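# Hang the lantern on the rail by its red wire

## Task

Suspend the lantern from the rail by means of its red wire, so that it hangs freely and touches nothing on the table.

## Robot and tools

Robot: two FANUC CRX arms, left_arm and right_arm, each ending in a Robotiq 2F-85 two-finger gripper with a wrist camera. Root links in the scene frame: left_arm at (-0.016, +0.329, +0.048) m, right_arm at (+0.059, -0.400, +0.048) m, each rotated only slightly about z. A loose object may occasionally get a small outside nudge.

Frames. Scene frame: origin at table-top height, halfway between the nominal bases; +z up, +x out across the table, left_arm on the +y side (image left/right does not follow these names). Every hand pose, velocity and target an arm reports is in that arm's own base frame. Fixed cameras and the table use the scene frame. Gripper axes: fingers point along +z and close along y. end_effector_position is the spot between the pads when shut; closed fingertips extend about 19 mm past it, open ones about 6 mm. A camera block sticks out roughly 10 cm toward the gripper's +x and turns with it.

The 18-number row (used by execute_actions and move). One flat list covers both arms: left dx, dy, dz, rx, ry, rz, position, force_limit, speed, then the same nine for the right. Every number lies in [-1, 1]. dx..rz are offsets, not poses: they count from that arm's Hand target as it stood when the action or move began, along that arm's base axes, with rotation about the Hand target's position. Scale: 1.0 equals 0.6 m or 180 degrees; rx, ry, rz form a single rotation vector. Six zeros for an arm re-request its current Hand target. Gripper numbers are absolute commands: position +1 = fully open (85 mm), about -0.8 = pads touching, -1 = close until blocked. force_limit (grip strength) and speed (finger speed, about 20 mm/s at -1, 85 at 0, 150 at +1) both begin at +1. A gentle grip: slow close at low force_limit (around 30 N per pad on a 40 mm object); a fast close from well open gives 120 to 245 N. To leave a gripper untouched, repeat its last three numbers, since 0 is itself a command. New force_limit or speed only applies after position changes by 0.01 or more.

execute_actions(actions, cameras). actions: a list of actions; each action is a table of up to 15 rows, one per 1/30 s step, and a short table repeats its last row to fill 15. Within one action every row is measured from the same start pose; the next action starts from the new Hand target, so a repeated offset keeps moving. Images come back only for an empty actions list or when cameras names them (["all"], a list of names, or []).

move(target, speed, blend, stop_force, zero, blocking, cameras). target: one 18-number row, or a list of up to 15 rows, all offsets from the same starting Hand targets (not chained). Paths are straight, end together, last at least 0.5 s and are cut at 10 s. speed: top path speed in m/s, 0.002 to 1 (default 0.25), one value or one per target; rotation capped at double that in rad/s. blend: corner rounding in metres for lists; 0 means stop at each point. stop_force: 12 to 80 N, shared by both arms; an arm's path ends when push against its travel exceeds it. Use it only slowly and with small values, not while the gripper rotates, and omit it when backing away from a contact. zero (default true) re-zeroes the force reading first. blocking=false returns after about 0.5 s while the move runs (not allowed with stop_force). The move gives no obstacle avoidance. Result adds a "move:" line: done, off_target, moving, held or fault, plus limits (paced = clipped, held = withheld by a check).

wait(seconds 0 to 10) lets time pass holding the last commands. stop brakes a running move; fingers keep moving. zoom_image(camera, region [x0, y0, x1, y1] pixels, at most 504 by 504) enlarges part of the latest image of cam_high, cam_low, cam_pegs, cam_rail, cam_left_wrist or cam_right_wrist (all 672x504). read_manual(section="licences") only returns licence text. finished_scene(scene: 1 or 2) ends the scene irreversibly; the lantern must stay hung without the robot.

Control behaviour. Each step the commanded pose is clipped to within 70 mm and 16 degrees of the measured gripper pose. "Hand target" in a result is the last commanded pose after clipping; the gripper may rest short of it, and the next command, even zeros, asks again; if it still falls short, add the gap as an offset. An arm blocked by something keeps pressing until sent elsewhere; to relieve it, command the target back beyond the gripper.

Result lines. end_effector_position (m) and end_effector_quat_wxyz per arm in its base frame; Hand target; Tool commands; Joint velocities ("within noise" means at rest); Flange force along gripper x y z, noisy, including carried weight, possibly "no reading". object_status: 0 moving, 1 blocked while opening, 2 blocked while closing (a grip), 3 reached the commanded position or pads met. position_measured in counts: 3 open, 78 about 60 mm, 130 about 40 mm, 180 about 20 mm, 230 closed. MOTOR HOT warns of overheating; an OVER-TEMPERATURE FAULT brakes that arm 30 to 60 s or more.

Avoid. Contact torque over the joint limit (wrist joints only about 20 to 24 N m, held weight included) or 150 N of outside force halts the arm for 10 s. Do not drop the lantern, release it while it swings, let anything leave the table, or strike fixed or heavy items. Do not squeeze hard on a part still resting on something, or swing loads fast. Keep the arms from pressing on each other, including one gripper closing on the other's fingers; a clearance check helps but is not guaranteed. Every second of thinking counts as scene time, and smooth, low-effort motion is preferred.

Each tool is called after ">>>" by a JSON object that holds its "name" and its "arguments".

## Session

>>> {"name": "execute_actions", "arguments": {"actions": []}}

Scene clock: 0.00 s.
left_arm: end_effector_position=(+0.3805, -0.0038, +0.0989) position_measured=3 object_status=3 end_effector_quat_wxyz=(-0.070, -0.431, +0.881, -0.181) | right_arm: end_effector_position=(+0.4787, +0.3955, +0.2839) position_measured=3 object_status=3 end_effector_quat_wxyz=(+0.281, +0.830, -0.178, +0.448)
Joint positions: left_arm=[0.62 -0.028 -0.633 0.36 -1.196 0.118] | right_arm=[1.247 0.564 0.073 0.955 -1.704 1.28]
Joint velocities: within noise
Flange force (N): no reading
Hand target: left_arm +0.3805, -0.0038, +0.0989; -0.070, -0.431, +0.881, -0.181 | right_arm +0.4787, +0.3955, +0.2839; +0.281, +0.830, -0.178, +0.448
Tool commands: left_gripper/position=+1.0 left_gripper/force_limit=+1.0 left_gripper/speed=+1.0 right_gripper/position=+1.0 right_gripper/force_limit=+1.0 right_gripper/speed=+1.0
camera_calibration:
cam_left_wrist: T_world_to_cam=[[-0.784918, 0.568311, -0.246834, 0.325719], [0.577531, 0.815351, 0.0407507, -0.202576], [0.224416, -0.110568, -0.968201, 0.140669], [0, 0, 0, 1]] pos_world=[0.341088, -0.00438589, 0.224849]
cam_right_wrist: T_world_to_cam=[[-0.569285, -0.756199, 0.322612, 0.48841], [-0.709684, 0.2539, -0.657178, 0.442366], [0.415046, -0.603074, -0.681204, 0.362592], [0, 0, 0, 1]] pos_world=[0.441492, 0.475687, 0.380146]

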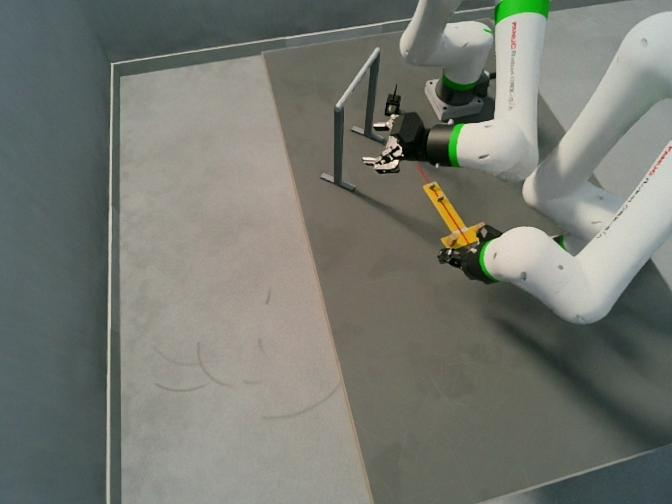

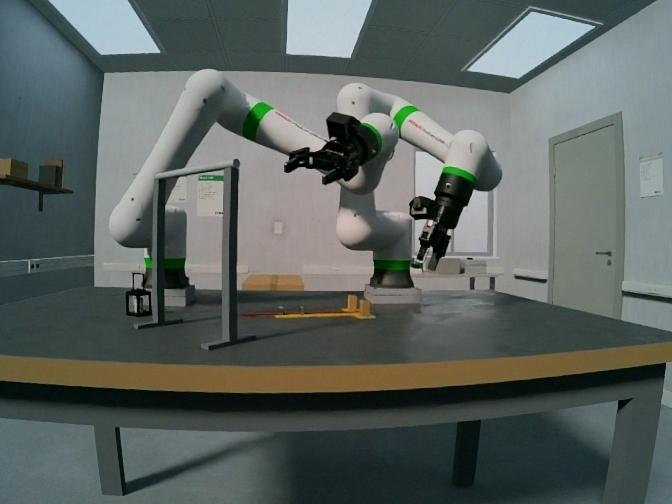

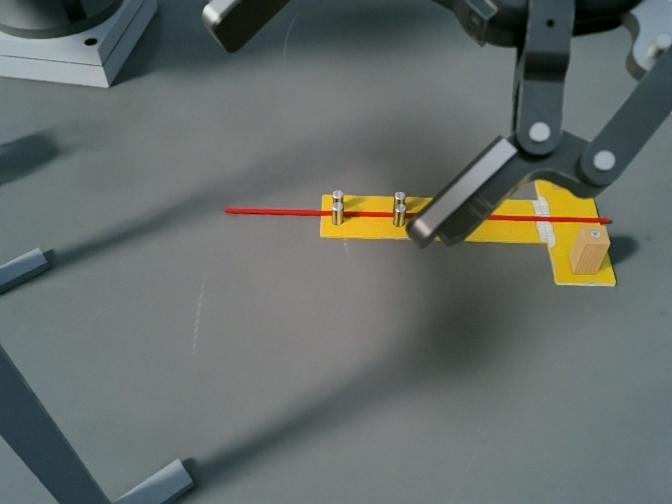

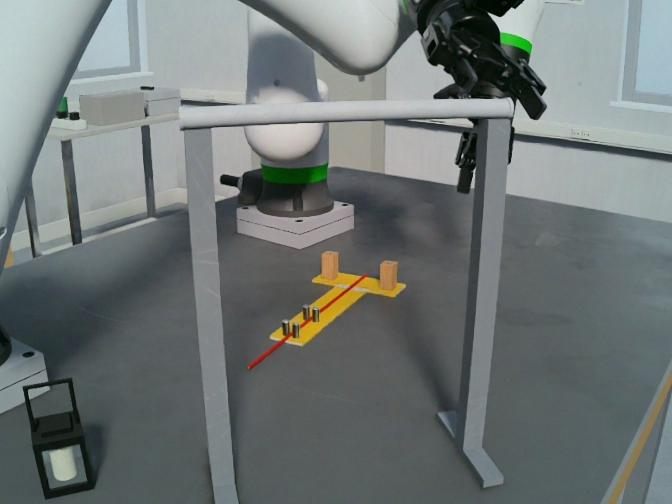

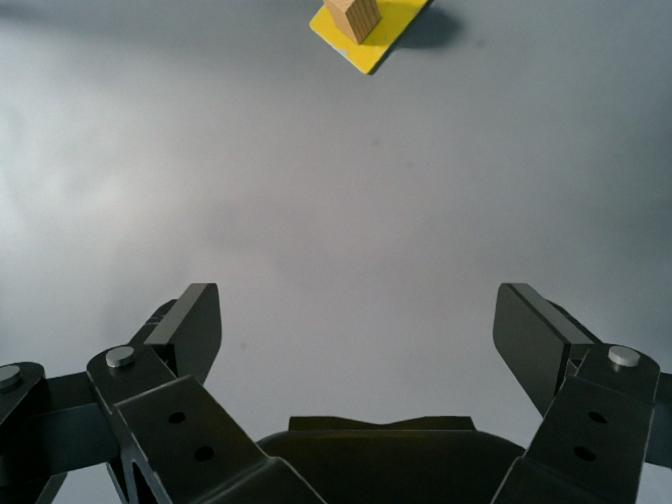

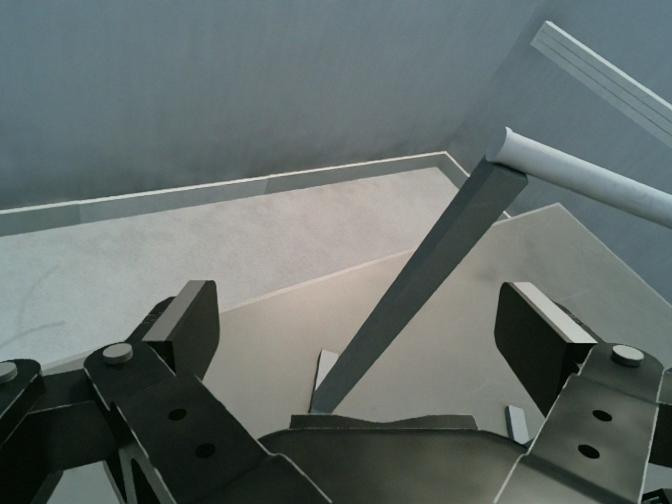

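>>> {"name": "move", "arguments": {"target": [[-0.116,-0.237,0.08,0.0305,-0.3277,-0.6473,0.4,0,-0.5,0,-0.15,0.1,0.099,-0.362,-0.519,0.4,0,-0.5]], "cameras": ["cam_left_wrist","cam_pegs"]}}

Scene clock: 3.03 s.
left_arm: end_effector_position=(+0.3598, -0.0461, +0.1132) position_measured=78 object_status=3 end_effector_quat_wxyz=(+0.017, -0.120, +0.972, -0.202) | right_arm: end_effector_position=(+0.4786, +0.3693, +0.3014) position_measured=78 object_status=3 end_effector_quat_wxyz=(+0.307, +0.693, -0.430, +0.491)
Joint positions: left_arm=[0.576 -0.168 -0.74 0.411 -1.184 -0.524] | right_arm=[1.178 0.765 0.356 0.91 -2.029 0.879]
Flange force (N): left_arm=[4.3 -0.9 -0.8] | right_arm=[-4.1 -10.7 -10.7]
Hand target: left_arm +0.3598, -0.0461, +0.1132; +0.017, -0.120, +0.972, -0.202 (not the last commanded pose) | right_arm +0.4786, +0.3693, +0.3014; +0.307, +0.693, -0.430, +0.491 (not the last commanded pose)
Off the commanded pose: left_arm 0.116 m, 92 deg | right_arm 0.077 m, 82 deg.
move: held (left_arm, right_arm; a check stopped the path); limits=held
pose unreachable (left arm): on one or more control steps of this call, first in action 0 (counted from 0), this arm could not follow its commanded pose, so it was not sent that pose on those steps. It may still have moved: this result reports where it is.
cause: moving toward the commanded pose would bring a part of the arm too close to another arm (this arm's gripper and a part of the right arm just beyond its joint 4 (forearm roll), at the place that arm was heading or pushing toward when its own hold began).
pose unreachable (right arm): on one or more control steps of this call, first in action 0 (counted from 0), this arm could not follow its commanded pose, so it was not sent that pose on those steps. It may still have moved: this result reports where it is.
cause: moving toward the commanded pose would bring a part of the arm too close to another arm (a part of this arm just beyond joint 4 (forearm roll) and the left arm's gripper, along the way the arms are being sent, or toward where that arm still pushes).
camera_calibration:
cam_left_wrist: T_world_to_cam=[[-0.2255, 0.895376, -0.383994, 0.166322], [0.890881, 0.349037, 0.290697, -0.319235], [0.394311, -0.276541, -0.876381, 0.0752517], [0, 0, 0, 1]] pos_world=[0.292234, -0.0166859, 0.222617]
Images, in order (width x height): cam_pegs 672x504, cam_left_wrist 672x504.

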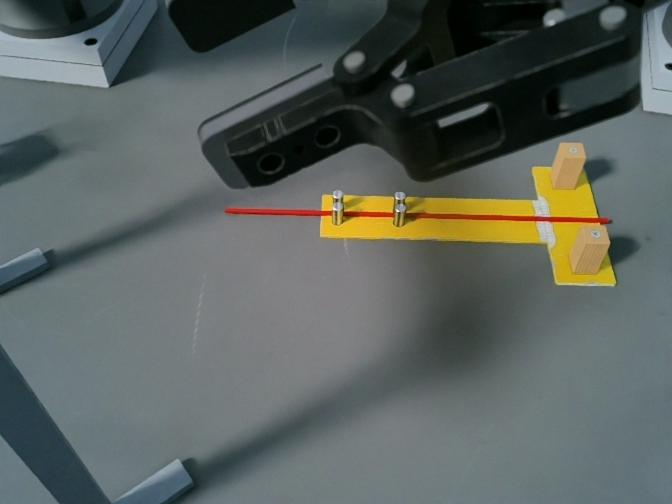

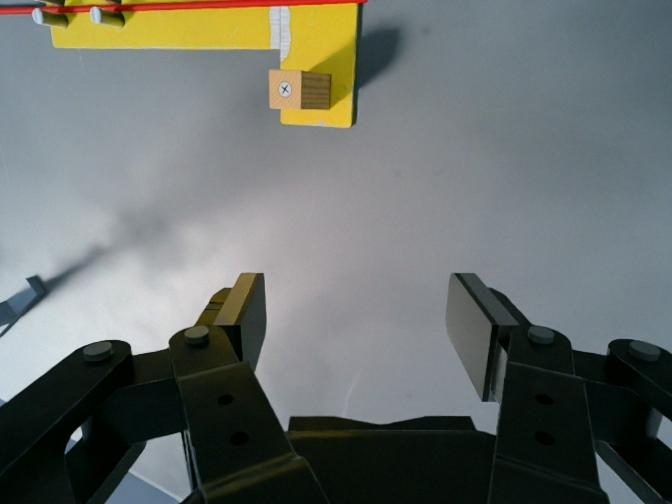

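>>> {"name": "move", "arguments": {"target": [[0,0,0,0,0,0,0.4,0,-0.5,-0.2,-0.3,0.2,0.085,-0.31,-0.445,0.4,0,-0.5],[0,0,0,0,0,0,0.4,0,-0.5,-0.397,-0.33,-0.05,-0.14,0.51,0.731,0.4,0,-0.5]], "speed": 0.4}}

Scene clock: 8.60 s.
left_arm: end_effector_position=(+0.3598, -0.0461, +0.1132) position_measured=78 object_status=3 end_effector_quat_wxyz=(+0.017, -0.120, +0.972, -0.202) | right_arm: end_effector_position=(+0.2405, +0.1713, +0.2714) position_measured=78 object_status=3 end_effector_quat_wxyz=(+0.001, +0.677, +0.736, +0.000)
Joint positions: left_arm=[0.576 -0.168 -0.74 0.411 -1.184 -0.524] | right_arm=[1.076 -0.412 -0.359 0.001 -1.625 -2.564]
Flange force (N): left_arm=[3.3 -1.2 -0.3] | right_arm=[3.0 -0.7 -3.5]
Hand target: left_arm +0.3598, -0.0461, +0.1132; +0.017, -0.120, +0.972, -0.202 | right_arm +0.2404, +0.1713, +0.2714; +0.001, +0.677, +0.736, +0.000
Off the commanded pose: left_arm 0.000 m, 0 deg | right_arm 0.000 m, 0 deg.
move: done

>>> {"name": "move", "arguments": {"target": [[-0.081,-0.1665,0.02,0.0206,-0.231,-0.455,0.4,0,-0.5,0,0,0,0,0,0,0.4,0,-0.5]], "speed": 0.35}}

>>> {"name": "move", "arguments": {"target": [[0,0,-0.1,0,0,0,0.3,0,-0.5,0.0,0.2015,-0.28,0,0,0,0.4,0,-0.5]], "cameras": ["cam_left_wrist","cam_right_wrist","cam_pegs"]}}

Scene clock: 11.77 s.
left_arm: end_effector_position=(+0.3112, -0.1460, +0.1252) position_measured=78 object_status=3 end_effector_quat_wxyz=(+0.203, +0.605, +0.753, -0.162) | right_arm: end_effector_position=(+0.2404, +0.1713, +0.2714) position_measured=78 object_status=3 end_effector_quat_wxyz=(+0.001, +0.677, +0.736, +0.000)
Joint positions: left_arm=[0.434 -0.362 -0.929 0.556 -1.187 -2.049] | right_arm=[1.076 -0.412 -0.359 0.001 -1.625 -2.564]
Flange force (N): left_arm=[-1.1 -3.7 -0.6] | right_arm=[4.8 0.5 -3.7]
Hand target: left_arm +0.3112, -0.1460, +0.1252; +0.203, +0.605, +0.753, -0.162 | right_arm +0.2404, +0.1713, +0.2714; +0.001, +0.677, +0.736, +0.000
Off the commanded pose: left_arm 0.000 m, 0 deg | right_arm 0.000 m, 0 deg.
move: done

Scene clock: 13.10 s.
left_arm: end_effector_position=(+0.3113, -0.1460, +0.0652) position_measured=91 object_status=3 end_effector_quat_wxyz=(+0.203, +0.605, +0.753, -0.162) | right_arm: end_effector_position=(+0.2404, +0.2922, +0.1034) position_measured=78 object_status=3 end_effector_quat_wxyz=(+0.001, +0.677, +0.736, +0.000)
Joint positions: left_arm=[0.416 -0.257 -1.03 0.62 -1.008 -2.164] | right_arm=[1.234 -0.088 -0.514 0.001 -1.145 -2.722]
Flange force (N): left_arm=[-1.4 -3.6 -1.4] | right_arm=[6.5 2.9 0.0]
Hand target: left_arm +0.3112, -0.1460, +0.0652; +0.203, +0.605, +0.753, -0.162 | right_arm +0.2404, +0.2922, +0.1034; +0.001, +0.677, +0.736, +0.000
Off the commanded pose: left_arm 0.000 m, 0 deg | right_arm 0.000 m, 0 deg.
move: done
camera_calibration:
cam_left_wrist: T_world_to_cam=[[0.975439, 0.219864, 0.0133347, -0.271817], [0.133582, -0.638608, 0.757849, -0.166023], [0.175139, -0.737455, -0.652293, 0.0110478], [0, 0, 0, 1]] pos_world=[0.285384, -0.0381135, 0.136651]
cam_right_wrist: T_world_to_cam=[[0.995931, 0.0823429, 0.0366318, -0.258879], [0.0659949, -0.943136, 0.325789, 0.242413], [0.0613753, -0.322046, -0.944732, 0.306307], [0, 0, 0, 1]] pos_world=[0.223028, 0.34859, 0.219886]
Images, in order (width x height): cam_pegs 672x504, cam_left_wrist 672x504, cam_right_wrist 672x504.

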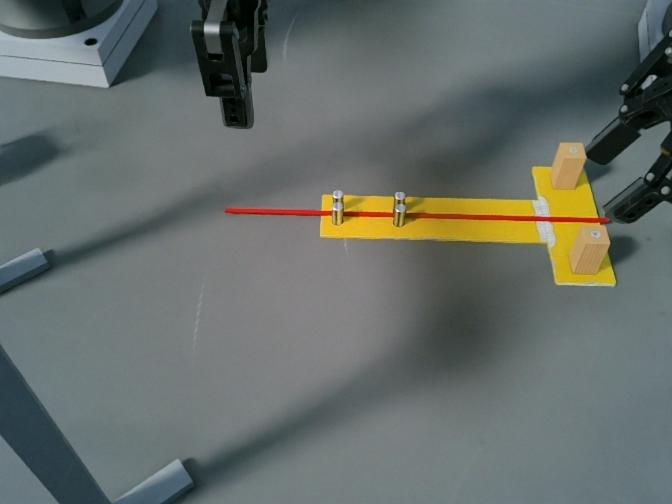

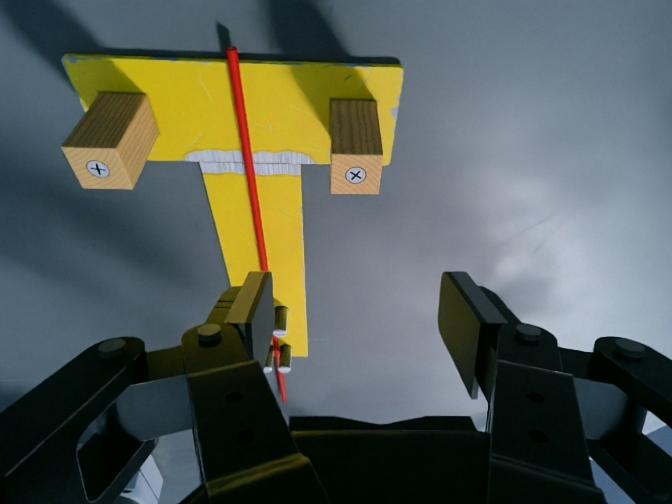

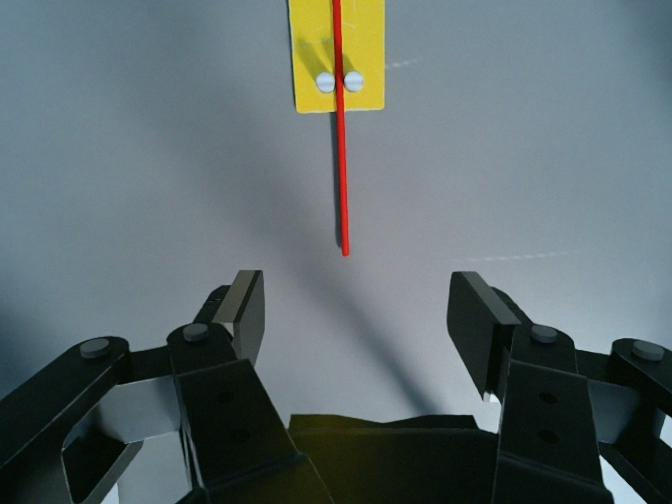

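>>> {"name": "move", "arguments": {"target": [[0.0063,-0.005,-0.1207,0,0,0,0.3,0,-0.5,-0.0027,-0.001,-0.15,0,0,0,-0.3,0,-0.5],[0.0063,-0.005,-0.1207,0,0,0,0.3,0,-0.5,-0.0027,-0.001,-0.211,0,0,0,-0.3,0,-0.5]], "speed": [0.08,0.03], "cameras": ["cam_left_wrist","cam_right_wrist"]}}

Scene clock: 16.43 s.
left_arm: end_effector_position=(+0.3150, -0.1490, -0.0072) position_measured=91 object_status=3 end_effector_quat_wxyz=(+0.203, +0.605, +0.753, -0.162) | right_arm: end_effector_position=(+0.2388, +0.2916, -0.0232) position_measured=167 object_status=3 end_effector_quat_wxyz=(+0.001, +0.677, +0.736, +0.000)
Joint positions: left_arm=[0.336 -0.057 -1.125 0.816 -0.752 -2.369] | right_arm=[1.237 0.119 -0.663 0.001 -0.789 -2.726]
Flange force (N): left_arm=[-2.2 -2.2 -2.4] | right_arm=[6.2 2.0 2.0]
Hand target: left_arm +0.3150, -0.1490, -0.0072; +0.203, +0.605, +0.753, -0.162 | right_arm +0.2388, +0.2916, -0.0232; +0.001, +0.677, +0.736, +0.000
Off the commanded pose: left_arm 0.000 m, 0 deg | right_arm 0.000 m, 0 deg.
move: done
camera_calibration:
cam_left_wrist: T_world_to_cam=[[0.975439, 0.219864, 0.0133347, -0.273899], [0.133582, -0.638608, 0.757849, -0.113578], [0.175139, -0.737455, -0.652293, -0.0390562], [0, 0, 0, 1]] pos_world=[0.289184, -0.0411135, 0.0642511]
cam_right_wrist: T_world_to_cam=[[0.995911, 0.082563, 0.0366605, -0.252575], [0.0661934, -0.943119, 0.3258, 0.283152], [0.0614742, -0.322041, -0.944728, 0.18659], [0, 0, 0, 1]] pos_world=[0.221329, 0.347989, 0.0932858]
Images, in order (width x height): cam_left_wrist 672x504, cam_right_wrist 672x504.

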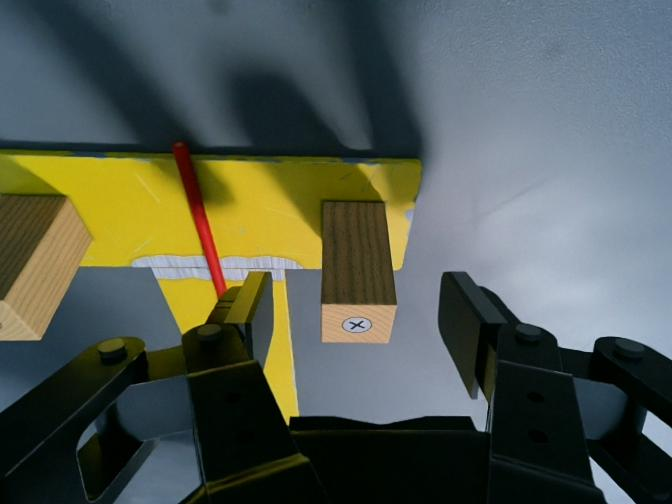

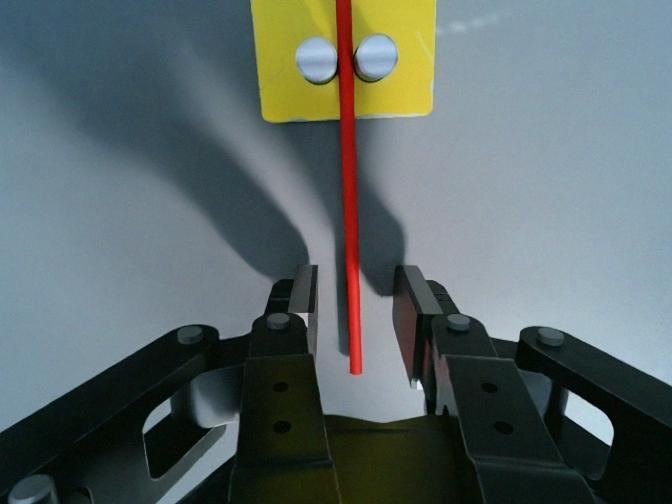

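Identical geometry. Close both, pull, then bend 1.

>>> {"name": "move", "arguments": {"target": [0,0,0,0,0,0,-1,0,-1,0,0,0,0,0,0,-1,-1,-1]}}

>>> {"name": "move", "arguments": {"target": [0,0,0,0,0,0,-1,0,-1,0.0083,-0.0913,0.0,0,0,0,-1,-1,-1], "speed": 0.05, "cameras": ["cam_pegs","cam_right_wrist"]}}

Scene clock: 18.73 s.
left_arm: end_effector_position=(+0.3150, -0.1490, -0.0072) position_measured=182 object_status=0 end_effector_quat_wxyz=(+0.203, +0.605, +0.753, -0.162) | right_arm: end_effector_position=(+0.2388, +0.2916, -0.0232) position_measured=222 object_status=2 end_effector_quat_wxyz=(+0.001, +0.677, +0.736, +0.000)
Joint positions: left_arm=[0.336 -0.057 -1.125 0.816 -0.752 -2.369] | right_arm=[1.237 0.119 -0.663 0.001 -0.789 -2.726]
Flange force (N): left_arm=[-4.7 -6.9 -21.5] | right_arm=[6.0 1.4 1.9]
Hand target: left_arm +0.3150, -0.1490, -0.0072; +0.203, +0.605, +0.753, -0.162 | right_arm +0.2388, +0.2916, -0.0232; +0.001, +0.677, +0.736, +0.000
Off the commanded pose: left_arm 0.000 m, 0 deg | right_arm 0.000 m, 0 deg.
move: done

Scene clock: 20.13 s.
left_arm: end_effector_position=(+0.3150, -0.1490, -0.0072) position_measured=182 object_status=2 end_effector_quat_wxyz=(+0.203, +0.605, +0.753, -0.162) | right_arm: end_effector_position=(+0.2438, +0.2368, -0.0232) position_measured=222 object_status=2 end_effector_quat_wxyz=(+0.001, +0.677, +0.736, +0.000)
Joint positions: left_arm=[0.336 -0.057 -1.125 0.816 -0.752 -2.369] | right_arm=[1.164 0.028 -0.763 0.001 -0.78 -2.653]
Flange force (N): left_arm=[-5.9 -2.9 -10.6] | right_arm=[6.2 1.5 1.1]
Hand target: left_arm +0.3150, -0.1490, -0.0072; +0.203, +0.605, +0.753, -0.162 | right_arm +0.2438, +0.2368, -0.0232; +0.001, +0.677, +0.736, +0.000
Off the commanded pose: left_arm 0.000 m, 0 deg | right_arm 0.000 m, 0 deg.
move: done
camera_calibration:
cam_right_wrist: T_world_to_cam=[[0.995911, 0.082563, 0.0366605, -0.253038], [0.0661934, -0.943119, 0.3258, 0.231233], [0.0614742, -0.322041, -0.944728, 0.168667], [0, 0, 0, 1]] pos_world=[0.226329, 0.293289, 0.0932858]
Images, in order (width x height): cam_pegs 672x504, cam_right_wrist 672x504.

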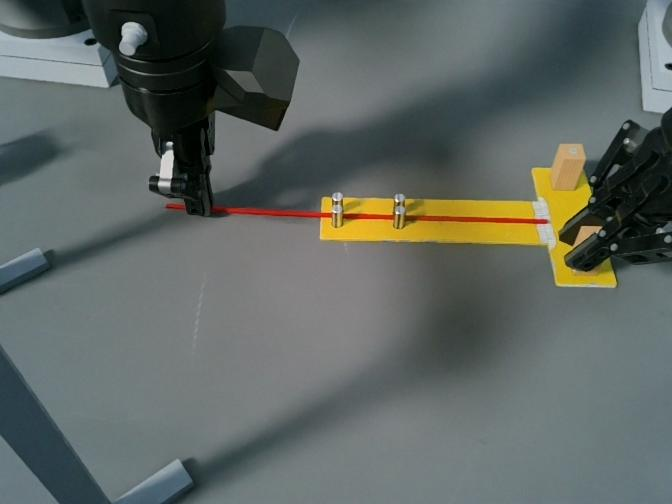

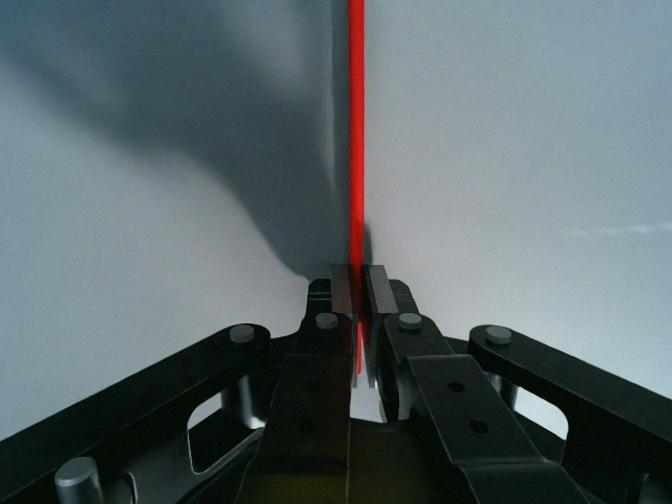

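>>> {"name": "move", "arguments": {"target": [[0,0,0,0,0,0,-1,0,-1,0.0515,0.0122,0.004,0,0,0.0833,-1,-1,-1],[0,0,0,0,0,0,-1,0,-1,0.0973,0.0368,0.005,0,0,0.1667,-1,-1,-1],[0,0,0,0,0,0,-1,0,-1,0.1347,0.072,0.005,0,0,0.25,-1,-1,-1],[0,0,0,0,0,0,-1,0,-1,0.1612,0.115,0.006,0,0,0.333,-1,-1,-1],[0,0,0,0,0,0,-1,0,-1,0.1755,0.1625,0.006,0,0,0.4167,-1,-1,-1],[0,0,0,0,0,0,-1,0,-1,0.177,0.2115,0.008,0,0,0.5,-1,-1,-1]], "speed": 0.12, "blend": 0.01}}

>>> {"name": "move", "arguments": {"target": [0,0,0,0,0,0,-1,0,-1,0,0,0.008,0.138,0.014,0,-1,-1,-1]}}

>>> {"name": "move", "arguments": {"target": [[0,0,0,0,0,0,-1,0,-1,-0.0112,0.047,0.004,0,0,0.0833,-1,-1,-1],[0,0,0,0,0,0,-1,0,-1,-0.0337,0.0888,0.006,0,0,0.1667,-1,-1,-1],[0,0,0,0,0,0,-1,0,-1,-0.0658,0.123,0.008,0,0,0.25,-1,-1,-1],[0,0,0,0,0,0,-1,0,-1,-0.105,0.1472,0.01,0,0,0.335,-1,-1,-1]], "speed": 0.1, "blend": 0.01, "cameras": ["cam_right_wrist","cam_pegs"]}}

Scene clock: 27.40 s.
left_arm: end_effector_position=(+0.3150, -0.1490, -0.0073) position_measured=182 object_status=2 end_effector_quat_wxyz=(+0.203, +0.605, +0.753, -0.162) | right_arm: end_effector_position=(+0.3500, +0.3637, -0.0184) position_measured=222 object_status=2 end_effector_quat_wxyz=(+0.000, -0.041, +0.999, +0.000)
Joint positions: left_arm=[0.336 -0.057 -1.125 0.816 -0.752 -2.369] | right_arm=[1.065 0.384 -0.298 0.001 -0.887 -0.983]
Flange force (N): left_arm=[-3.3 -0.9 -10.4] | right_arm=[-3.2 4.1 3.5]
Hand target: left_arm +0.3150, -0.1490, -0.0072; +0.203, +0.605, +0.753, -0.162 | right_arm +0.3500, +0.3637, -0.0184; +0.000, -0.041, +0.999, +0.000
Off the commanded pose: left_arm 0.000 m, 0 deg | right_arm 0.000 m, 0 deg.
move: done

Scene clock: 28.87 s.
left_arm: end_effector_position=(+0.3150, -0.1490, -0.0073) position_measured=182 object_status=2 end_effector_quat_wxyz=(+0.203, +0.605, +0.753, -0.162) | right_arm: end_effector_position=(+0.3500, +0.3637, -0.0136) position_measured=222 object_status=2 end_effector_quat_wxyz=(-0.012, -0.040, +0.975, +0.216)
Joint positions: left_arm=[0.336 -0.057 -1.125 0.816 -0.752 -2.369] | right_arm=[0.835 0.275 -0.372 -0.516 -0.688 -0.389]
Flange force (N): left_arm=[-3.8 -1.2 -9.7] | right_arm=[-5.3 0.3 5.0]
Hand target: left_arm +0.3150, -0.1490, -0.0072; +0.203, +0.605, +0.753, -0.162 | right_arm +0.3500, +0.3637, -0.0136; -0.012, -0.040, +0.975, +0.216
Off the commanded pose: left_arm 0.000 m, 0 deg | right_arm 0.000 m, 0 deg.
move: done

Scene clock: 34.47 s.
left_arm: end_effector_position=(+0.3150, -0.1490, -0.0072) position_measured=182 object_status=2 end_effector_quat_wxyz=(+0.203, +0.605, +0.753, -0.162) | right_arm: end_effector_position=(+0.2870, +0.4520, -0.0076) position_measured=222 object_status=2 end_effector_quat_wxyz=(-0.119, -0.525, +0.823, +0.181)
Joint positions: left_arm=[0.336 -0.057 -1.125 0.816 -0.752 -2.369] | right_arm=[0.979 0.541 0.031 -0.467 -1.182 0.362]
Flange force (N): left_arm=[5.6 2.3 -25.0] | right_arm=[7.5 -10.1 4.4]
Hand target: left_arm +0.3150, -0.1490, -0.0072; +0.203, +0.605, +0.753, -0.162 | right_arm +0.2870, +0.4520, -0.0076; -0.119, -0.525, +0.823, +0.181
Off the commanded pose: left_arm 0.000 m, 0 deg | right_arm 0.000 m, 0 deg.
move: done
camera_calibration:
cam_right_wrist: T_world_to_cam=[[-0.806495, 0.377626, 0.454933, 0.0726849], [0.533005, 0.797373, 0.283023, -0.49476], [-0.255874, 0.470738, -0.844354, -0.016426], [0, 0, 0, 1]] pos_world=[0.318127, 0.374793, 0.0930926]
Images, in order (width x height): cam_pegs 672x504, cam_right_wrist 672x504.

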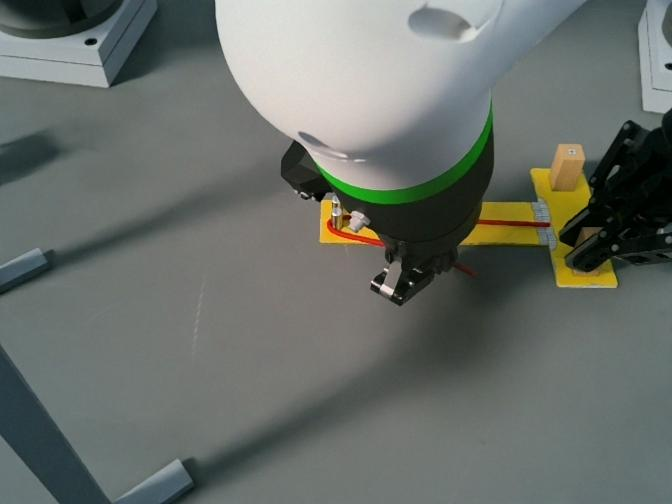

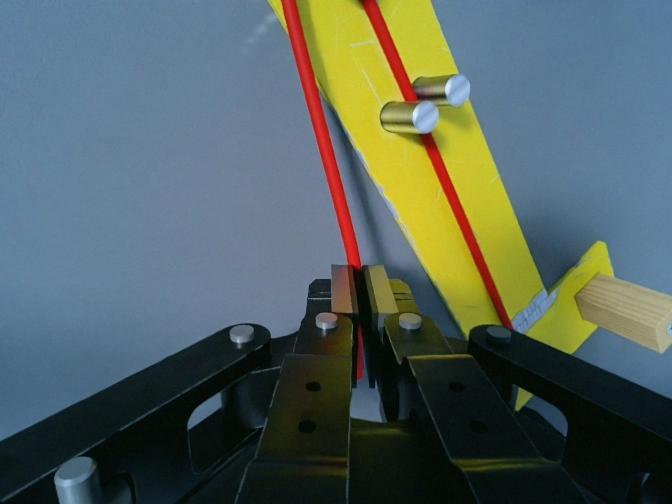

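>>> {"name": "move", "arguments": {"target": [0,0,0,0,0,0,-1,0,-1,0,0,0,0,0,0,0.2,-1,-0.5]}}

>>> {"name": "move", "arguments": {"target": [[0,0,0,0,0,0,-1,0,-1,0.02,-0.04,0.17,0,0,0,0.2,-1,-0.5],[0,0,0,0,0,0,-1,0,-1,-0.06,-0.06,0.17,0.1414,-0.1638,0.1248,0.2,-1,-0.5],[0,0,0,0,0,0,-1,0,-1,-0.119,0.05,0.06,0.1414,-0.1638,0.1248,0.2,-1,-0.5]], "speed": 0.15, "cameras": ["cam_right_wrist","cam_pegs"]}}

Scene clock: 36.17 s.
left_arm: end_effector_position=(+0.3150, -0.1490, -0.0073) position_measured=182 object_status=2 end_effector_quat_wxyz=(+0.203, +0.605, +0.753, -0.162) | right_arm: end_effector_position=(+0.2870, +0.4520, -0.0076) position_measured=104 object_status=0 end_effector_quat_wxyz=(-0.119, -0.525, +0.823, +0.181)
Joint positions: left_arm=[0.336 -0.057 -1.125 0.816 -0.752 -2.369] | right_arm=[0.979 0.541 0.031 -0.467 -1.182 0.362]
Flange force (N): left_arm=[-4.1 -3.4 -11.4] | right_arm=[-9.4 -2.7 3.0]
Hand target: left_arm +0.3150, -0.1490, -0.0072; +0.203, +0.605, +0.753, -0.162 | right_arm +0.2870, +0.4520, -0.0076; -0.119, -0.525, +0.823, +0.181
Off the commanded pose: left_arm 0.000 m, 0 deg | right_arm 0.000 m, 0 deg.
move: done

Scene clock: 41.00 s.
left_arm: end_effector_position=(+0.3150, -0.1490, -0.0072) position_measured=182 object_status=2 end_effector_quat_wxyz=(+0.203, +0.605, +0.753, -0.162) | right_arm: end_effector_position=(+0.2156, +0.4820, +0.0284) position_measured=104 object_status=3 end_effector_quat_wxyz=(-0.175, +0.713, -0.651, -0.191)
Joint positions: left_arm=[0.336 -0.057 -1.125 0.816 -0.752 -2.369] | right_arm=[1.261 0.148 -0.47 -0.415 -0.5 0.721]
Flange force (N): left_arm=[-4.2 -3.1 -11.2] | right_arm=[-4.0 -4.3 6.5]
Hand target: left_arm +0.3150, -0.1490, -0.0072; +0.203, +0.605, +0.753, -0.162 | right_arm +0.2156, +0.4820, +0.0284; -0.175, +0.713, -0.651, -0.191
Off the commanded pose: left_arm 0.000 m, 0 deg | right_arm 0.000 m, 0 deg.
move: done
camera_calibration:
cam_right_wrist: T_world_to_cam=[[-0.993718, -0.107874, 0.029789, 0.273872], [-0.0484254, 0.654455, 0.754549, -0.309955], [-0.100892, 0.748366, -0.655568, -0.190985], [0, 0, 0, 1]] pos_world=[0.237873, 0.375322, 0.100515]
Images, in order (width x height): cam_pegs 672x504, cam_right_wrist 672x504.

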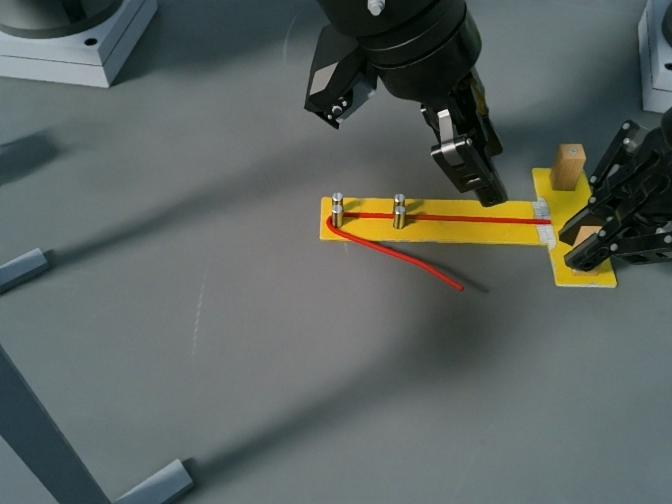

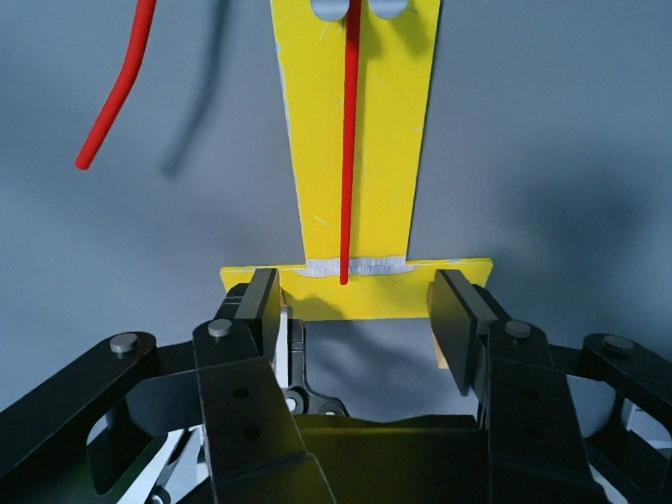

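>>> {"name": "move", "arguments": {"target": [[0,0,0,0,0,0,-1,0,-1,0.004,0.008,-0.045,0,0,0,-0.2,-1,-0.5],[0,0,0,0,0,0,-1,0,-1,0.0048,0.0142,-0.069,0,0,0,-0.2,-1,-0.5]], "speed": [0.06,0.015], "cameras": ["cam_right_wrist"]}}

>>> {"name": "move", "arguments": {"target": [0,0,0,0,0,0,-1,0,-1,0,0,0,0,0,0,-1,-1,-1], "cameras": ["cam_right_wrist","cam_pegs"]}}

Scene clock: 44.57 s.
left_arm: end_effector_position=(+0.3150, -0.1490, -0.0072) position_measured=182 object_status=2 end_effector_quat_wxyz=(+0.203, +0.605, +0.753, -0.162) | right_arm: end_effector_position=(+0.2185, +0.4905, -0.0130) position_measured=154 object_status=3 end_effector_quat_wxyz=(-0.175, +0.713, -0.651, -0.191)
Joint positions: left_arm=[0.336 -0.057 -1.125 0.816 -0.752 -2.369] | right_arm=[1.249 0.252 -0.448 -0.498 -0.43 0.822]
Flange force (N): left_arm=[-4.2 -3.3 -10.9] | right_arm=[-3.1 -3.1 8.3]
Hand target: left_arm +0.3150, -0.1490, -0.0072; +0.203, +0.605, +0.753, -0.162 | right_arm +0.2185, +0.4905, -0.0130; -0.175, +0.713, -0.651, -0.191
Off the commanded pose: left_arm 0.000 m, 0 deg | right_arm 0.000 m, 0 deg.
move: done
camera_calibration:
cam_right_wrist: T_world_to_cam=[[-0.993704, -0.108066, 0.0295636, 0.278997], [-0.0487281, 0.654483, 0.754505, -0.284142], [-0.100885, 0.748314, -0.655629, -0.224246], [0, 0, 0, 1]] pos_world=[0.240772, 0.383923, 0.0591156]
Images, in order (width x height): cam_right_wrist 672x504.

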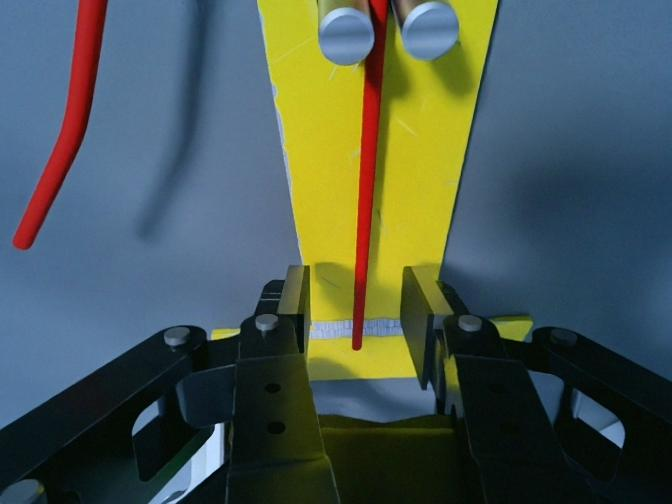

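Scene clock: 46.27 s.
left_arm: end_effector_position=(+0.3150, -0.1490, -0.0072) position_measured=182 object_status=2 end_effector_quat_wxyz=(+0.203, +0.605, +0.753, -0.162) | right_arm: end_effector_position=(+0.2185, +0.4905, -0.0130) position_measured=230 object_status=3 end_effector_quat_wxyz=(-0.175, +0.713, -0.651, -0.191)
Joint positions: left_arm=[0.336 -0.057 -1.125 0.816 -0.752 -2.369] | right_arm=[1.249 0.252 -0.448 -0.498 -0.43 0.822]
Flange force (N): left_arm=[-3.9 -3.4 -11.2] | right_arm=[-2.6 -3.5 7.4]
Hand target: left_arm +0.3150, -0.1490, -0.0072; +0.203, +0.605, +0.753, -0.162 | right_arm +0.2185, +0.4905, -0.0130; -0.175, +0.713, -0.651, -0.191
Off the commanded pose: left_arm 0.000 m, 0 deg | right_arm 0.000 m, 0 deg.
move: done
camera_calibration:
cam_right_wrist: T_world_to_cam=[[-0.993704, -0.108066, 0.0295636, 0.278997], [-0.0487281, 0.654483, 0.754505, -0.284142], [-0.100885, 0.748314, -0.655629, -0.224246], [0, 0, 0, 1]] pos_world=[0.240772, 0.383923, 0.0591156]
Images, in order (width x height): cam_pegs 672x504, cam_right_wrist 672x504.

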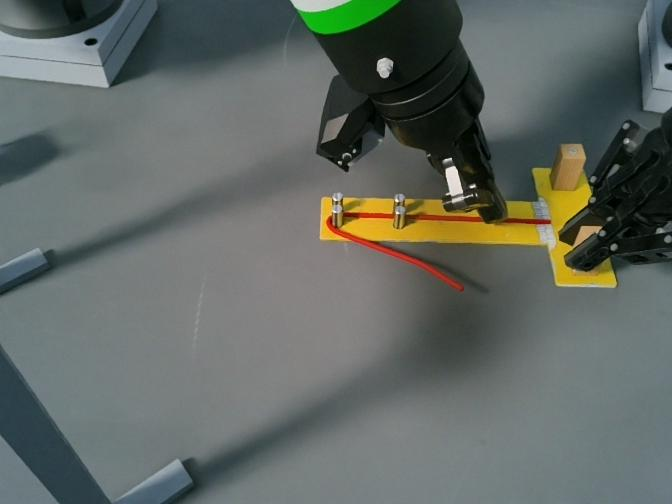

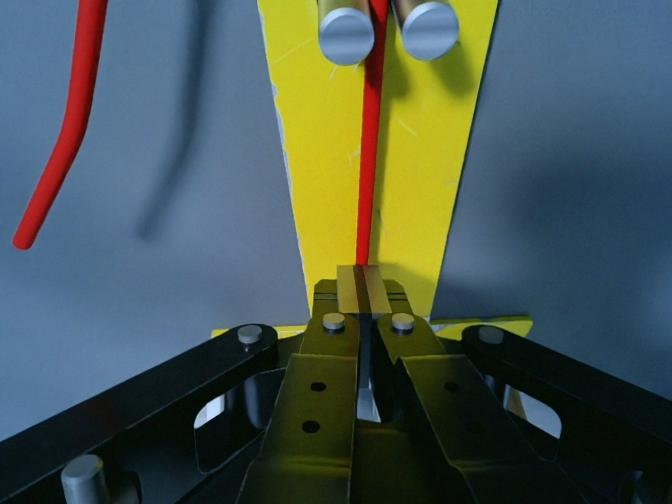

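>>> {"name": "move", "arguments": {"target": [[0,0,0,0,0,0,-1,0,-1,0,0,0.003,0,0,0,-0.2,-1,-0.5],[0,0,0,0,0,0,-1,0,-1,0,0.003,-0.0065,0,0,0,-0.2,-1,-0.5]], "speed": 0.02}}

>>> {"name": "move", "arguments": {"target": [0,0,0,0,0,0,-1,0,-1,0,0,0,0,0,0,-1,-1,-1], "cameras": ["cam_right_wrist"]}}

Scene clock: 48.13 s.
left_arm: end_effector_position=(+0.3150, -0.1490, -0.0072) position_measured=182 object_status=2 end_effector_quat_wxyz=(+0.203, +0.605, +0.753, -0.162) | right_arm: end_effector_position=(+0.2185, +0.4923, -0.0169) position_measured=154 object_status=3 end_effector_quat_wxyz=(-0.175, +0.713, -0.651, -0.191)
Joint positions: left_arm=[0.336 -0.057 -1.125 0.816 -0.752 -2.369] | right_arm=[1.249 0.264 -0.444 -0.505 -0.424 0.83]
Flange force (N): left_arm=[-3.9 -3.3 -11.7] | right_arm=[-2.5 -3.6 7.8]
Hand target: left_arm +0.3150, -0.1490, -0.0072; +0.203, +0.605, +0.753, -0.162 | right_arm +0.2185, +0.4923, -0.0169; -0.175, +0.713, -0.651, -0.191
Off the commanded pose: left_arm 0.000 m, 0 deg | right_arm 0.000 m, 0 deg.
move: done

Scene clock: 49.77 s.
left_arm: end_effector_position=(+0.3150, -0.1490, -0.0072) position_measured=182 object_status=2 end_effector_quat_wxyz=(+0.203, +0.605, +0.753, -0.162) | right_arm: end_effector_position=(+0.2185, +0.4923, -0.0169) position_measured=224 object_status=0 end_effector_quat_wxyz=(-0.175, +0.713, -0.651, -0.191)
Joint positions: left_arm=[0.336 -0.057 -1.125 0.816 -0.752 -2.369] | right_arm=[1.249 0.264 -0.444 -0.505 -0.424 0.83]
Flange force (N): left_arm=[-4.9 -3.0 -11.4] | right_arm=[-3.6 -2.3 8.1]
Hand target: left_arm +0.3150, -0.1490, -0.0072; +0.203, +0.605, +0.753, -0.162 | right_arm +0.2185, +0.4923, -0.0169; -0.175, +0.713, -0.651, -0.191
Off the commanded pose: left_arm 0.000 m, 0 deg | right_arm 0.000 m, 0 deg.
move: done
camera_calibration:
cam_right_wrist: T_world_to_cam=[[-0.993704, -0.108066, 0.0295636, 0.279307], [-0.0487281, 0.654483, 0.754505, -0.282377], [-0.100885, 0.748314, -0.655629, -0.22815], [0, 0, 0, 1]] pos_world=[0.240772, 0.385723, 0.0552156]
Images, in order (width x height): cam_right_wrist 672x504.

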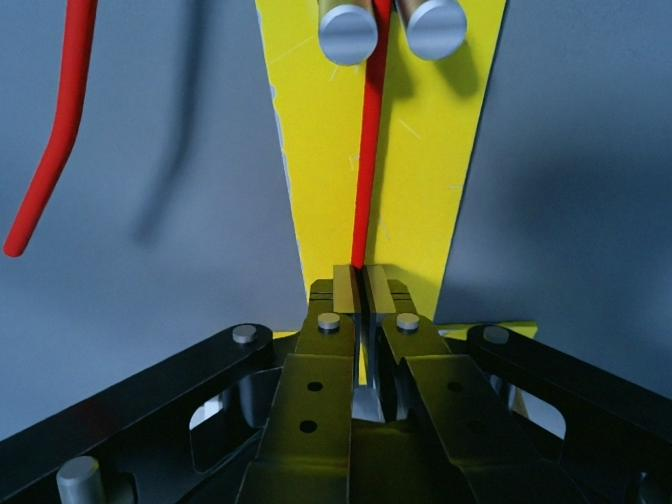

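Gripped. Bend 2.

>>> {"name": "move", "arguments": {"target": [[0,0,0,0,0,0,-1,0,-1,-0.0315,-0.0062,0.005,0,0,0.0833,-1,-1,-1],[0,0,0,0,0,0,-1,0,-1,-0.06,-0.02,0.008,0,0,0.1667,-1,-1,-1],[0,0,0,0,0,0,-1,0,-1,-0.0833,-0.0402,0.01,0,0,0.25,-1,-1,-1],[0,0,0,0,0,0,-1,0,-1,-0.1,-0.0652,0.01,0,0,0.333,-1,-1,-1],[0,0,0,0,0,0,-1,0,-1,-0.1097,-0.0928,0.01,0,0,0.4167,-1,-1,-1],[0,0,0,0,0,0,-1,0,-1,-0.1117,-0.1213,0.01,0,0,0.5,-1,-1,-1]], "speed": 0.1, "blend": 0.01}}

>>> {"name": "move", "arguments": {"target": [[0,0,0,0,0,0,-1,0,-1,0.0053,-0.0272,0,0,0,0.0833,-1,-1,-1],[0,0,0,0,0,0,-1,0,-1,0.0172,-0.0517,0.001,0,0,0.1667,-1,-1,-1],[0,0,0,0,0,0,-1,0,-1,0.035,-0.07,0.002,0,0,0.25,-1,-1,-1],[0,0,0,0,0,0,-1,0,-1,0.058,-0.086,0.003,0,0,0.34,-1,-1,-1]], "speed": 0.1, "blend": 0.01, "cameras": ["cam_pegs","cam_right_wrist"]}}

Scene clock: 58.30 s.
left_arm: end_effector_position=(+0.3150, -0.1490, -0.0073) position_measured=182 object_status=2 end_effector_quat_wxyz=(+0.203, +0.605, +0.753, -0.162) | right_arm: end_effector_position=(+0.1515, +0.4195, -0.0109) position_measured=224 object_status=2 end_effector_quat_wxyz=(+0.011, +0.965, +0.044, -0.259)
Joint positions: left_arm=[0.336 -0.057 -1.125 0.816 -0.752 -2.369] | right_arm=[1.173 0.49 -0.095 -0.48 -1.284 2.268]
Flange force (N): left_arm=[-5.8 -0.7 -1.9] | right_arm=[4.0 -10.6 1.9]
Hand target: left_arm +0.3150, -0.1490, -0.0072; +0.203, +0.605, +0.753, -0.162 | right_arm +0.1515, +0.4195, -0.0109; +0.011, +0.965, +0.044, -0.259
Off the commanded pose: left_arm 0.000 m, 0 deg | right_arm 0.000 m, 0 deg.
move: done

Scene clock: 63.97 s.
left_arm: end_effector_position=(+0.3150, -0.1490, -0.0073) position_measured=182 object_status=2 end_effector_quat_wxyz=(+0.203, +0.605, +0.753, -0.162) | right_arm: end_effector_position=(+0.1863, +0.3679, -0.0091) position_measured=224 object_status=2 end_effector_quat_wxyz=(+0.141, +0.808, +0.529, -0.217)
Joint positions: left_arm=[0.336 -0.057 -1.125 0.816 -0.752 -2.369] | right_arm=[1.346 0.563 -0.087 -0.096 -1.437 2.992]
Flange force (N): left_arm=[-3.7 2.9 -2.0] | right_arm=[8.8 -7.6 -1.2]
Hand target: left_arm +0.3150, -0.1490, -0.0072; +0.203, +0.605, +0.753, -0.162 | right_arm +0.1863, +0.3679, -0.0091; +0.141, +0.808, +0.529, -0.217
Off the commanded pose: left_arm 0.000 m, 0 deg | right_arm 0.000 m, 0 deg.
move: done
camera_calibration:
cam_right_wrist: T_world_to_cam=[[0.922841, -0.384045, 0.0295475, -0.0218463], [-0.272613, -0.597028, 0.754479, 0.293751], [-0.272114, -0.70432, -0.655658, 0.433152], [0, 0, 0, 1]] pos_world=[0.218108, 0.472065, 0.0630156]
Images, in order (width x height): cam_pegs 672x504, cam_right_wrist 672x504.

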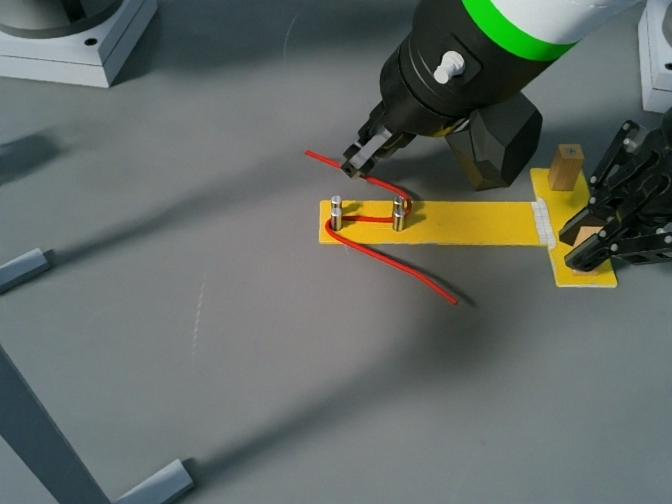

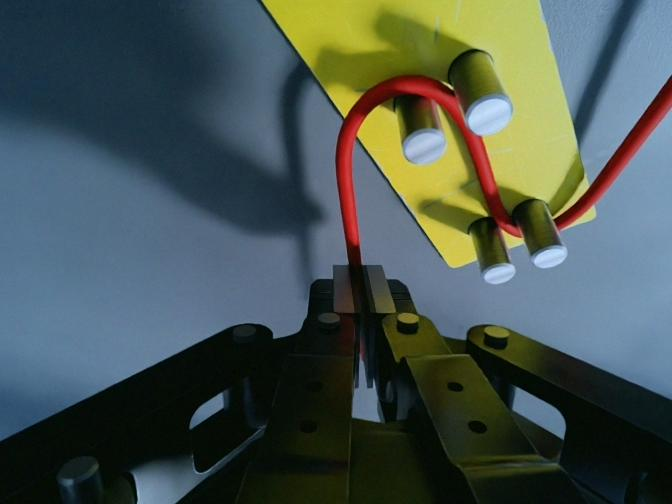

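>>> {"name": "move", "arguments": {"target": [0,0,0,0,0,0,-1,0,-1,0,0,0,0,0,0,0.2,-1,-0.8]}}

>>> {"name": "move", "arguments": {"target": [[0,0,0,0,0,0,-1,0,-1,0,0,0.08,0,0,0,0.2,-1,-0.8],[0,0,0,0,0,0,-1,0,-1,-0.01,0,0.16,-0.0686,-0.12,-0.513,0.2,-1,-0.8],[0,0,0,0,0,0,-1,0,-1,-0.034,-0.0165,0.14,0.121,0.211,0.903,0.2,-1,-0.8]], "speed": [0.1,0.45,0.5], "cameras": ["cam_right_wrist"]}}

Scene clock: 65.90 s.
left_arm: end_effector_position=(+0.3150, -0.1490, -0.0073) position_measured=182 object_status=2 end_effector_quat_wxyz=(+0.203, +0.605, +0.753, -0.162) | right_arm: end_effector_position=(+0.1863, +0.3679, -0.0091) position_measured=104 object_status=0 end_effector_quat_wxyz=(+0.141, +0.808, +0.529, -0.217)
Joint positions: left_arm=[0.336 -0.057 -1.125 0.816 -0.752 -2.369] | right_arm=[1.346 0.563 -0.087 -0.096 -1.437 2.992]
Flange force (N): left_arm=[-5.8 -1.7 -8.6] | right_arm=[9.4 -2.1 -1.4]
Hand target: left_arm +0.3150, -0.1490, -0.0072; +0.203, +0.605, +0.753, -0.162 | right_arm +0.1863, +0.3679, -0.0091; +0.141, +0.808, +0.529, -0.217
Off the commanded pose: left_arm 0.000 m, 0 deg | right_arm 0.000 m, 0 deg.
move: done

Scene clock: 71.23 s.
left_arm: end_effector_position=(+0.3150, -0.1490, -0.0072) position_measured=182 object_status=2 end_effector_quat_wxyz=(+0.203, +0.605, +0.753, -0.162) | right_arm: end_effector_position=(+0.1659, +0.3580, +0.0749) position_measured=104 object_status=3 end_effector_quat_wxyz=(+0.000, -0.457, +0.890, +0.000)
Joint positions: left_arm=[0.336 -0.057 -1.125 0.816 -0.752 -2.369] | right_arm=[1.473 -0.01 -0.514 0 -1.066 -0.525]
Flange force (N): left_arm=[-6.2 -1.6 -7.4] | right_arm=[-5.1 4.1 0.2]
Hand target: left_arm +0.3150, -0.1490, -0.0072; +0.203, +0.605, +0.753, -0.162 | right_arm +0.1659, +0.3580, +0.0749; +0.000, -0.457, +0.890, +0.000
Off the commanded pose: left_arm 0.000 m, 0 deg | right_arm 0.000 m, 0 deg.
move: done
camera_calibration:
cam_right_wrist: T_world_to_cam=[[-0.811741, 0.5829, 0.0361068, -0.0682511], [0.561035, 0.761133, 0.325448, -0.37345], [0.162222, 0.284437, -0.94487, 0.0713154], [0, 0, 0, 1]] pos_world=[0.142548, 0.303744, 0.191387]
Images, in order (width x height): cam_right_wrist 672x504.

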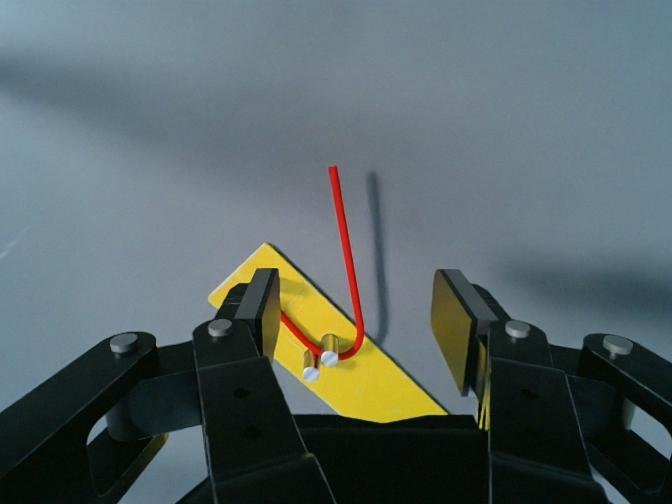

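>>> {"name": "move", "arguments": {"target": [[0,0,0,0,0,0,-1,0,-1,-0.009,-0.018,-0.07,0,0,0.048,0.2,-1,-0.8]], "speed": 0.1, "cameras": ["cam_right_wrist"]}}

Scene clock: 72.73 s.
left_arm: end_effector_position=(+0.3150, -0.1490, -0.0072) position_measured=182 object_status=2 end_effector_quat_wxyz=(+0.203, +0.605, +0.753, -0.162) | right_arm: end_effector_position=(+0.1605, +0.3473, +0.0329) position_measured=104 object_status=3 end_effector_quat_wxyz=(+0.000, -0.522, +0.853, +0.000)
Joint positions: left_arm=[0.336 -0.057 -1.125 0.816 -0.752 -2.369] | right_arm=[1.485 0.023 -0.596 0 -0.951 -0.386]
Flange force (N): left_arm=[-6.5 -1.2 -8.0] | right_arm=[-6.6 3.4 1.1]
Hand target: left_arm +0.3150, -0.1490, -0.0072; +0.203, +0.605, +0.753, -0.162 | right_arm +0.1605, +0.3472, +0.0329; +0.000, -0.522, +0.853, +0.000
Off the commanded pose: left_arm 0.000 m, 0 deg | right_arm 0.000 m, 0 deg.
move: done
camera_calibration:
cam_right_wrist: T_world_to_cam=[[-0.890172, 0.454204, 0.0359358, -0.0075135], [0.440132, 0.836835, 0.325562, -0.355506], [0.1178, 0.305623, -0.944837, 0.0354329], [0, 0, 0, 1]] pos_world=[0.145607, 0.290083, 0.149488]
Images, in order (width x height): cam_right_wrist 672x504.

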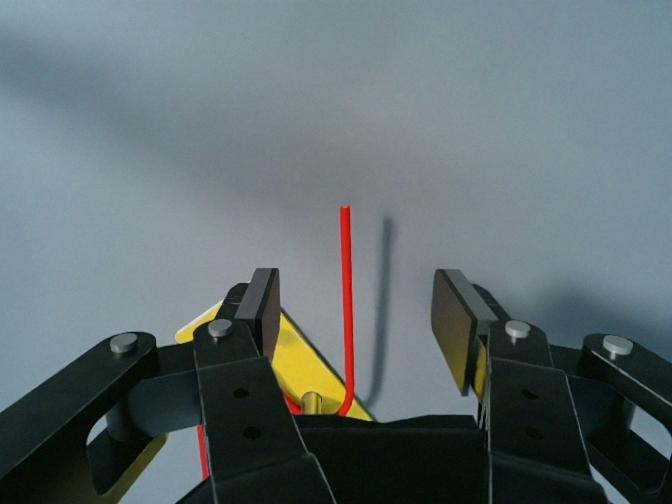

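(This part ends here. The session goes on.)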